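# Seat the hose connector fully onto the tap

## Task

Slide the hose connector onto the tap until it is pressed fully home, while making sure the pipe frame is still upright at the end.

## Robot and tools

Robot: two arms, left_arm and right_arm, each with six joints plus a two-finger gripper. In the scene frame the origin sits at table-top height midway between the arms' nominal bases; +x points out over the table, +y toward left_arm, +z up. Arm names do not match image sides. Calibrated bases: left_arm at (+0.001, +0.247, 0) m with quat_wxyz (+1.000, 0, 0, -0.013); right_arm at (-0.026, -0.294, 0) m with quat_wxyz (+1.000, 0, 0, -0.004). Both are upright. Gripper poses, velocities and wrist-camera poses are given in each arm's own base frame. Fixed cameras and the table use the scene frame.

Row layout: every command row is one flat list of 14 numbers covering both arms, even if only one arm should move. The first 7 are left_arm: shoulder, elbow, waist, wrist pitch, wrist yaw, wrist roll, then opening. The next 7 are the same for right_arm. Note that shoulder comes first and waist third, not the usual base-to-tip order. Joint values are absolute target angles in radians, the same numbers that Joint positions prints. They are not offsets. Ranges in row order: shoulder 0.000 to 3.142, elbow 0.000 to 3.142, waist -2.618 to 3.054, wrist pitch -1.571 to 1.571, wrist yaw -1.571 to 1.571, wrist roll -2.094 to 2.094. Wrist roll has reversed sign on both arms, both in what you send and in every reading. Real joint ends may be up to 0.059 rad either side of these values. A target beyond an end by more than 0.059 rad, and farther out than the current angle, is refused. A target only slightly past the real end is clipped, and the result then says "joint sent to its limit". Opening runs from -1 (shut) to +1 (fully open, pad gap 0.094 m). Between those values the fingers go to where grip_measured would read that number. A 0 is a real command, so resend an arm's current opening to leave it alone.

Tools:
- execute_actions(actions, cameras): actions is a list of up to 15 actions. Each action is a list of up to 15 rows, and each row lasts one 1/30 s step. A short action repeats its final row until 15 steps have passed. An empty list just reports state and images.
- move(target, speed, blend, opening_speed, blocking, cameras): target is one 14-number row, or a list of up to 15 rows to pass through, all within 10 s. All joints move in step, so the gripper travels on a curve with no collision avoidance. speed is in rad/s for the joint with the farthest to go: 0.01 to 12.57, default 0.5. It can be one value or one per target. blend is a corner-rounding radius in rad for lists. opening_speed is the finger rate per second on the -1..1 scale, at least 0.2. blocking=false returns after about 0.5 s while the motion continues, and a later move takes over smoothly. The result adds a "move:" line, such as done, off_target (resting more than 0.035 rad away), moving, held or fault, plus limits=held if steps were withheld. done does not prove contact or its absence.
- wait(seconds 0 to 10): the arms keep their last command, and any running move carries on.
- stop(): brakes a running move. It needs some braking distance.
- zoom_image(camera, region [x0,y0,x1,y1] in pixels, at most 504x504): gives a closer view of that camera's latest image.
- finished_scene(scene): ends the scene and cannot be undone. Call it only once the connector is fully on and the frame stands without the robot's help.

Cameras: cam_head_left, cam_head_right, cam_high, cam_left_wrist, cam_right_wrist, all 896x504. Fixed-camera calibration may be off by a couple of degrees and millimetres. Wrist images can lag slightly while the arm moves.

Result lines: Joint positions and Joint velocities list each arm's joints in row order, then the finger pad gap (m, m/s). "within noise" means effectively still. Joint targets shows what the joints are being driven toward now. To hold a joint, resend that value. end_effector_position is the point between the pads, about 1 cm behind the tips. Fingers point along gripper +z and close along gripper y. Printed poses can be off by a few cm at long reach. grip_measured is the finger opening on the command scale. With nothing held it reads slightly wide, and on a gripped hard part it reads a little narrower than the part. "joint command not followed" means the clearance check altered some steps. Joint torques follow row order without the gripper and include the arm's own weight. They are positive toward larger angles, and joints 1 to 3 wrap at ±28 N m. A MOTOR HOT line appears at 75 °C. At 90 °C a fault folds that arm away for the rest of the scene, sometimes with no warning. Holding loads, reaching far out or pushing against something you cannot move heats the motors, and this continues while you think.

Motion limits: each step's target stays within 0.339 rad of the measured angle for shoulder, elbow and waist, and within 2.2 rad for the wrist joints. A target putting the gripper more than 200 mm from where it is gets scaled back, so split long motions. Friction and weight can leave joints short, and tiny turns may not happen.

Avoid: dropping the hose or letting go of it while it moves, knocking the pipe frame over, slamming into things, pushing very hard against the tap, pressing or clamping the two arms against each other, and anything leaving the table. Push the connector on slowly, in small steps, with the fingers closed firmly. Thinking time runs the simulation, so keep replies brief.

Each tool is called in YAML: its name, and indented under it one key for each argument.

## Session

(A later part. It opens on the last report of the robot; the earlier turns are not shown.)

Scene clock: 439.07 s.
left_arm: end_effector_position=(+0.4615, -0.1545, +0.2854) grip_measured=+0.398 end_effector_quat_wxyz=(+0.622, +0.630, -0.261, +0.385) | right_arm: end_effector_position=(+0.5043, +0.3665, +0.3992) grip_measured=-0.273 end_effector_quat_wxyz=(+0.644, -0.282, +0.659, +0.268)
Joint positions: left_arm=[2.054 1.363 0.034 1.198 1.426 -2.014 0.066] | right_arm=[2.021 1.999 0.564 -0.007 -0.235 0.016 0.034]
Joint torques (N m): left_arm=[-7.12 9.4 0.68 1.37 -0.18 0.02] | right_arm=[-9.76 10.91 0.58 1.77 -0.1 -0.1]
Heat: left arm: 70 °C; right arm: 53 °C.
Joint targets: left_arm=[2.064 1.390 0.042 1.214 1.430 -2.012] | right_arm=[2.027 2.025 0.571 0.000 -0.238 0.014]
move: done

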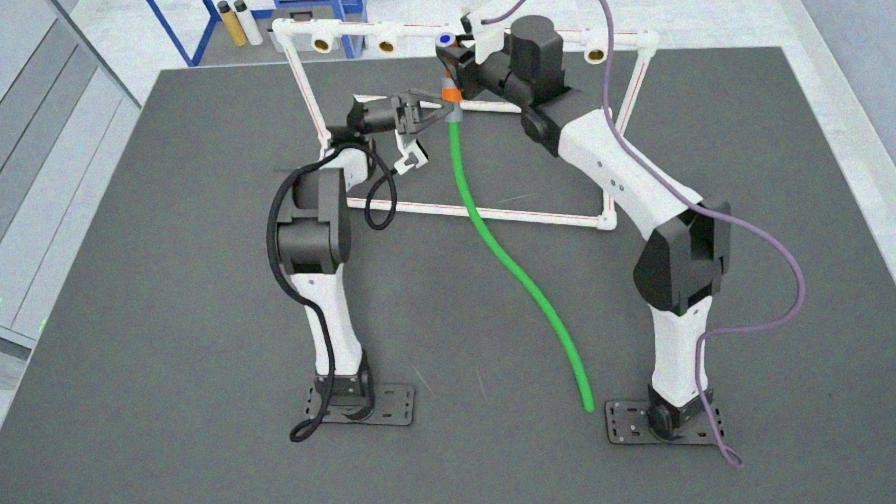

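move:
  target: [2.060,1.367,0.158,1.230,1.560,-2.012,0.5,2.027,2.025,0.571,0.000,-0.238,0.014,-0.45]
  speed: 0.1
  cameras: ["cam_head_left","cam_left_wrist","cam_head_right"]

zoom_image:
  camera: "cam_head_left"
  region: [405, 45, 505, 145]

Scene clock: 449.13 s.
left_arm: end_effector_position=(+0.4596, -0.1023, +0.2769) grip_measured=+0.498 end_effector_quat_wxyz=(+0.599, +0.648, -0.268, +0.386) | right_arm: end_effector_position=(+0.5043, +0.3665, +0.3992) grip_measured=-0.273 end_effector_quat_wxyz=(+0.644, -0.282, +0.659, +0.268)
Joint positions: left_arm=[2.054 1.363 0.155 1.212 1.54 -2.014 0.07] | right_arm=[2.021 1.999 0.564 -0.007 -0.235 0.016 0.034]
Joint torques (N m): left_arm=[-7.36 7.12 0.24 1.32 -0.04 0.04] | right_arm=[-9.76 10.91 0.59 1.77 -0.1 -0.09]
Heat: left arm: 68 °C; right arm: 54 °C.
Joint targets: left_arm=[2.060 1.367 0.158 1.230 1.557 -2.012] | right_arm=[2.027 2.025 0.571 0.000 -0.238 0.014]
joint sent to its limit (left arm) — the wrist yaw, upper limit.
move: done
cam_left_wrist: T_world_to_cam=[[0.809982, 0.168725, -0.56166, -0.20065], [0.416517, 0.5087, 0.753484, -0.306318], [0.412848, -0.844249, 0.341761, -0.278538], [0, 0, 0, 1]] pos_world=[0.405103, -0.045476, 0.213302]
Images, in order (width x height): cam_head_left 896x504, cam_head_right 896x504, cam_left_wrist 896x504.

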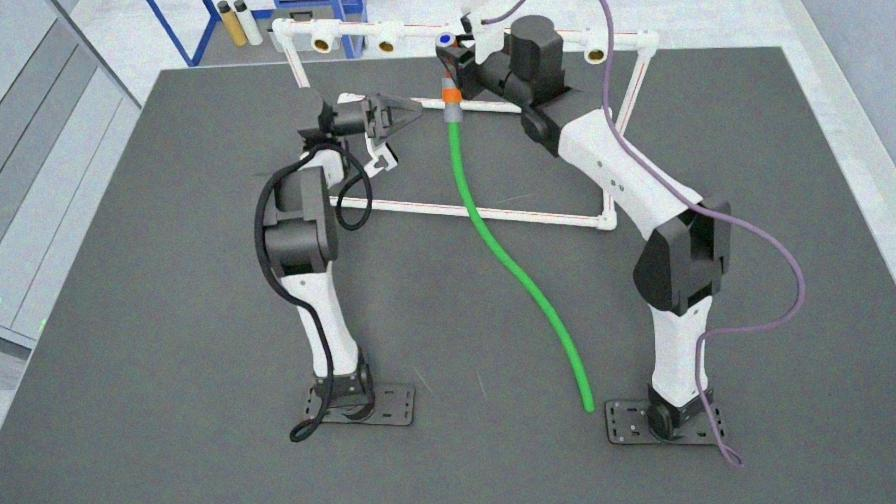

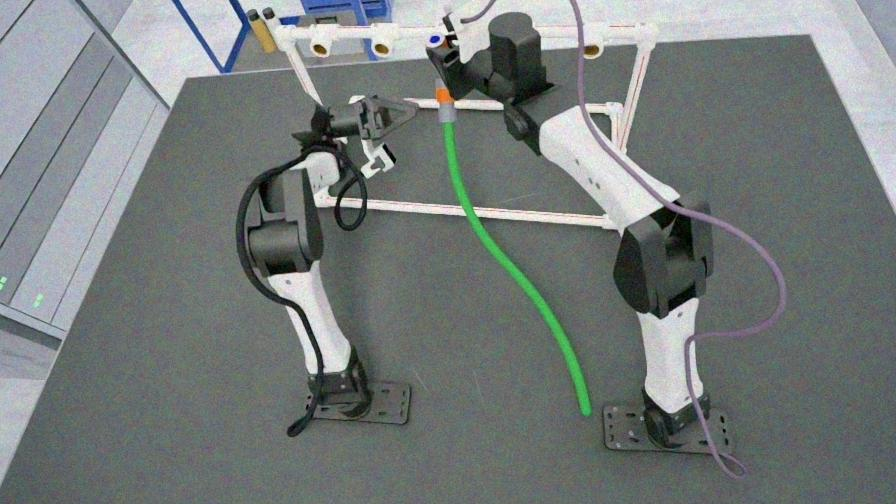

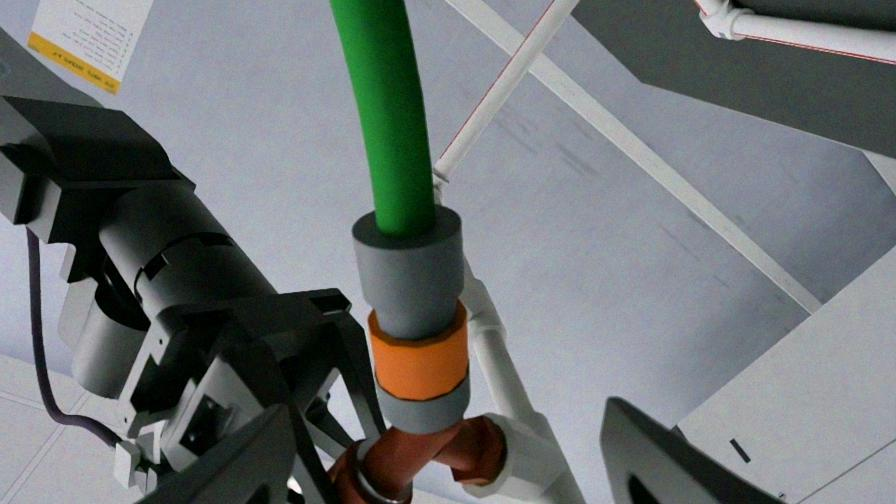

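Scaled by 5.040 (camera's finer frame: 1280x720).

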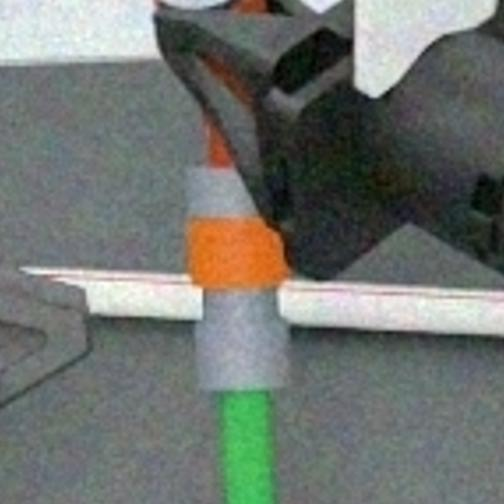

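zoom_image:
  camera: "cam_left_wrist"
  region: [330, 270, 530, 470]

Scaled by 2.520 (camera's finer frame: 1280x720).

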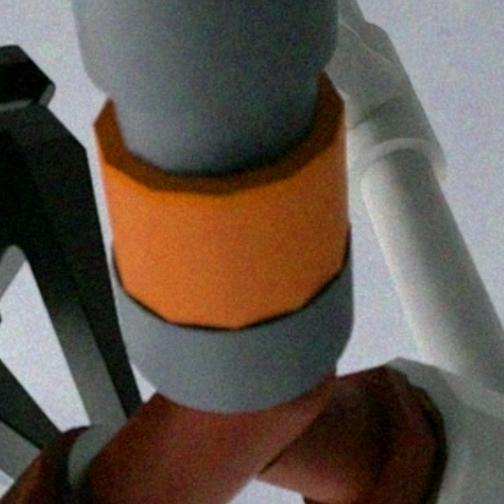

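move:
  target: [2.055,1.367,0.40,1.225,1.45,-2.012,0.5,2.027,2.025,0.571,0.000,-0.238,0.014,0.4]
  speed: 0.2
  opening_speed: 0.4
  cameras: ["cam_head_left","cam_right_wrist"]

Scene clock: 456.50 s.
left_arm: end_effector_position=(+0.4811, +0.0180, +0.2837) grip_measured=+0.498 end_effector_quat_wxyz=(+0.541, +0.669, -0.160, +0.484) | right_arm: end_effector_position=(+0.5043, +0.3664, +0.3979) grip_measured=+0.397 end_effector_quat_wxyz=(+0.642, -0.282, +0.661, +0.268)
Joint positions: left_arm=[2.054 1.363 0.4 1.213 1.462 -2.014 0.07] | right_arm=[2.021 1.999 0.564 -0.012 -0.235 0.016 0.066]
Joint torques (N m): left_arm=[-7.83 7.2 -0.02 1.29 -0.34 0.03] | right_arm=[-9.8 10.92 0.57 1.82 -0.1 -0.1]
Heat: left arm: 67 °C; right arm: 54 °C.
Joint targets: left_arm=[2.055 1.367 0.400 1.225 1.450 -2.012] | right_arm=[2.027 2.025 0.571 0.000 -0.238 0.014]
move: done
cam_right_wrist: T_world_to_cam=[[0.703808, -0.710388, -0.00145452, -0.0952029], [-0.314886, -0.310133, -0.897031, 0.671372], [0.636789, 0.631796, -0.441966, -0.290552], [0, 0, 0, 1]] pos_world=[0.463431, 0.324153, 0.473689]

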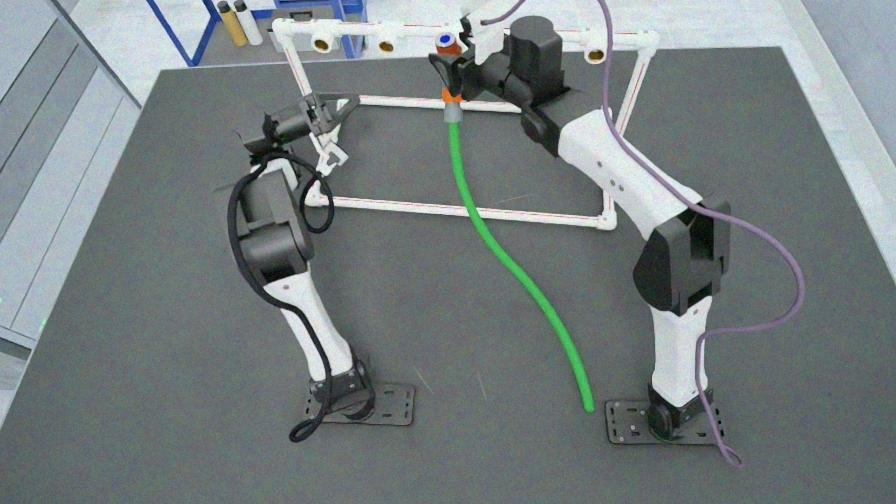

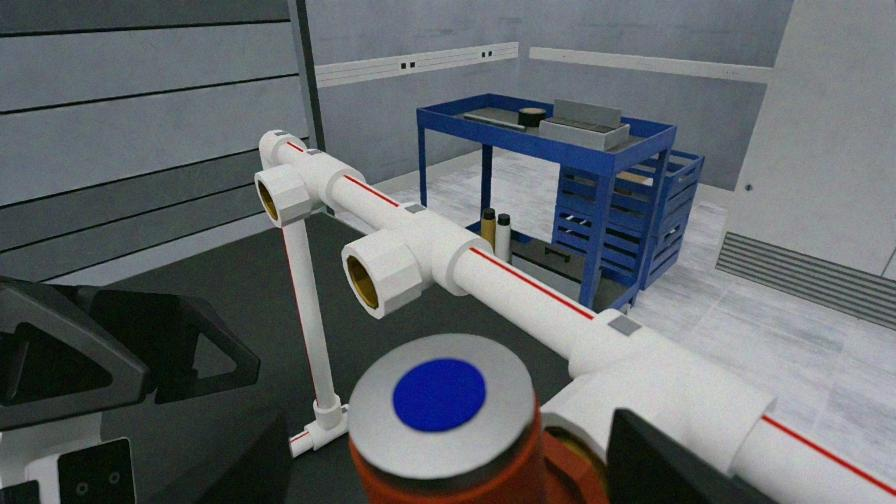

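move:
  target:
    - [2.055,1.367,0.40,1.225,1.45,-2.012,0.5,1.927,1.885,0.549,0.06,-0.25,0.013,0.4]
    - [2.055,1.367,0.40,1.225,1.45,-2.012,0.5,1.80,1.70,0.52,0.10,-0.28,0.013,0.4]
    - [2.055,1.367,0.40,1.225,1.45,-2.012,0.5,1.65,1.48,0.46,0.18,-0.32,0.013,0.4]
  speed: [0.15,0.25,0.3]
  blend: 0.03
  cameras: ["cam_head_left","cam_high","cam_right_wrist"]

zoom_image:
  camera: "cam_head_left"
  region: [405, 25, 505, 135]

zoom_image:
  camera: "cam_high"
  region: [440, 160, 520, 240]

Scene clock: 463.13 s.
left_arm: end_effector_position=(+0.4811, +0.0180, +0.2837) grip_measured=+0.498 end_effector_quat_wxyz=(+0.541, +0.669, -0.160, +0.484) | right_arm: end_effector_position=(+0.4588, +0.2891, +0.3731) grip_measured=+0.397 end_effector_quat_wxyz=(+0.638, -0.274, +0.671, +0.260)
Joint positions: left_arm=[2.054 1.363 0.4 1.213 1.462 -2.014 0.07] | right_arm=[1.686 1.485 0.466 0.147 -0.309 0.016 0.066]
Joint torques (N m): left_arm=[-7.79 7.19 -0.02 1.29 -0.36 0.03] | right_arm=[-10.85 7.88 -0.55 1.99 -0.19 -0.1]
Heat: left arm: 66 °C; right arm: 55 °C.
Joint targets: left_arm=[2.055 1.367 0.400 1.225 1.450 -2.012] | right_arm=[1.650 1.480 0.460 0.180 -0.320 0.013]
move: off_target (right_arm); right_arm: the shoulder is farthest, 0.036 rad from its target
cam_right_wrist: T_world_to_cam=[[0.686127, -0.727419, -0.00955162, -0.102128], [-0.339234, -0.308308, -0.888744, 0.618374], [0.643545, 0.613032, -0.458304, -0.215253], [0, 0, 0, 1]] pos_world=[0.418372, 0.248317, 0.449949]

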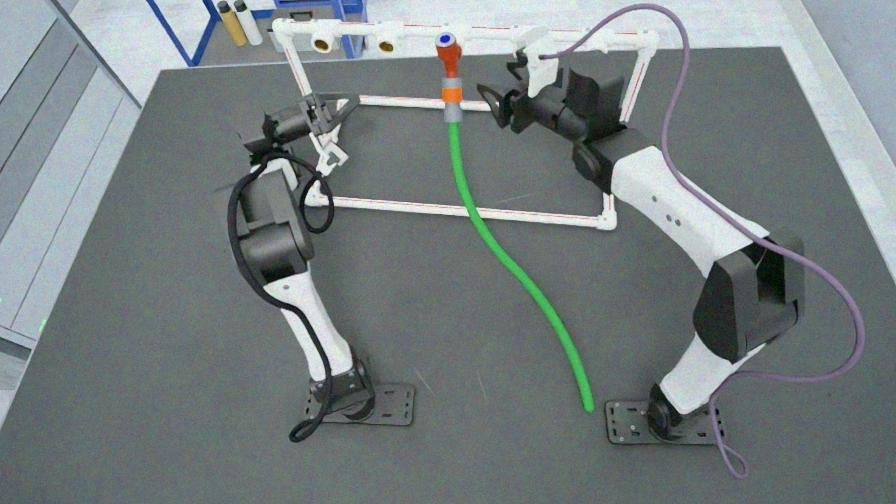

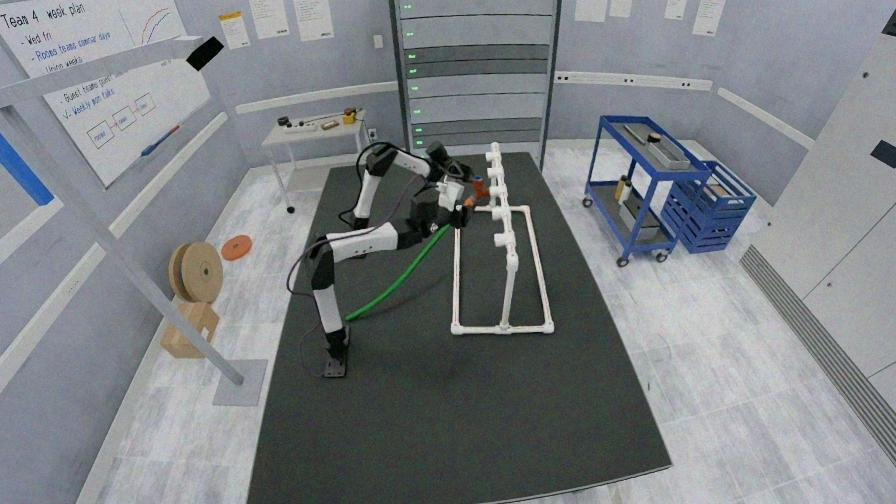

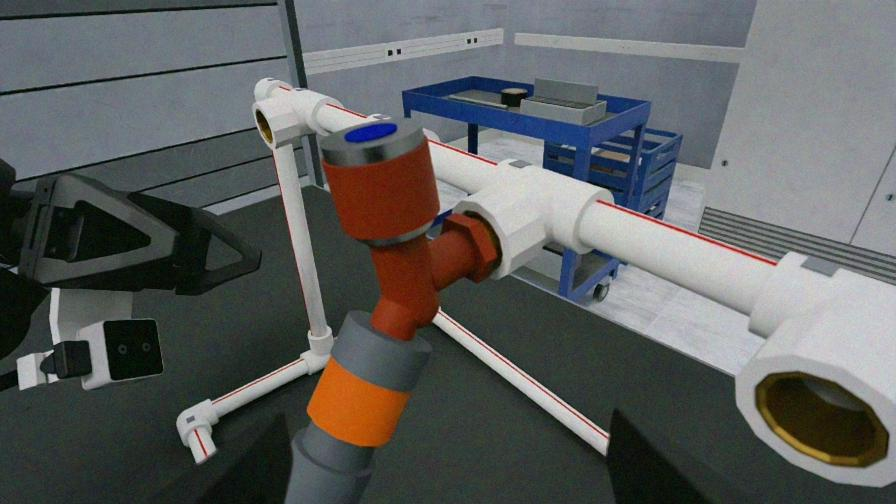

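Scaled by 4.582 (camera's finer frame: 1280x720).

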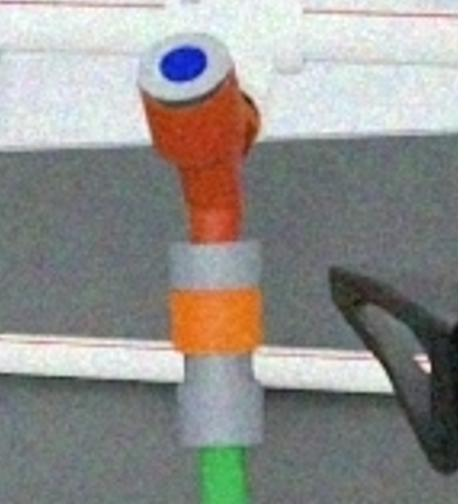

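Scaled by 6.300 (camera's finer frame: 1280x720).

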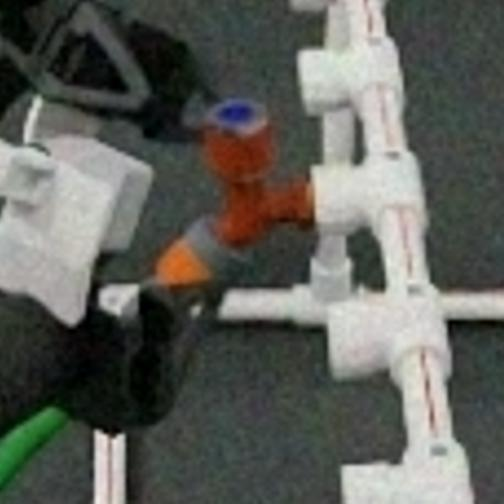

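finished_scene:
  scene: 2

The scene is finished: the task was done.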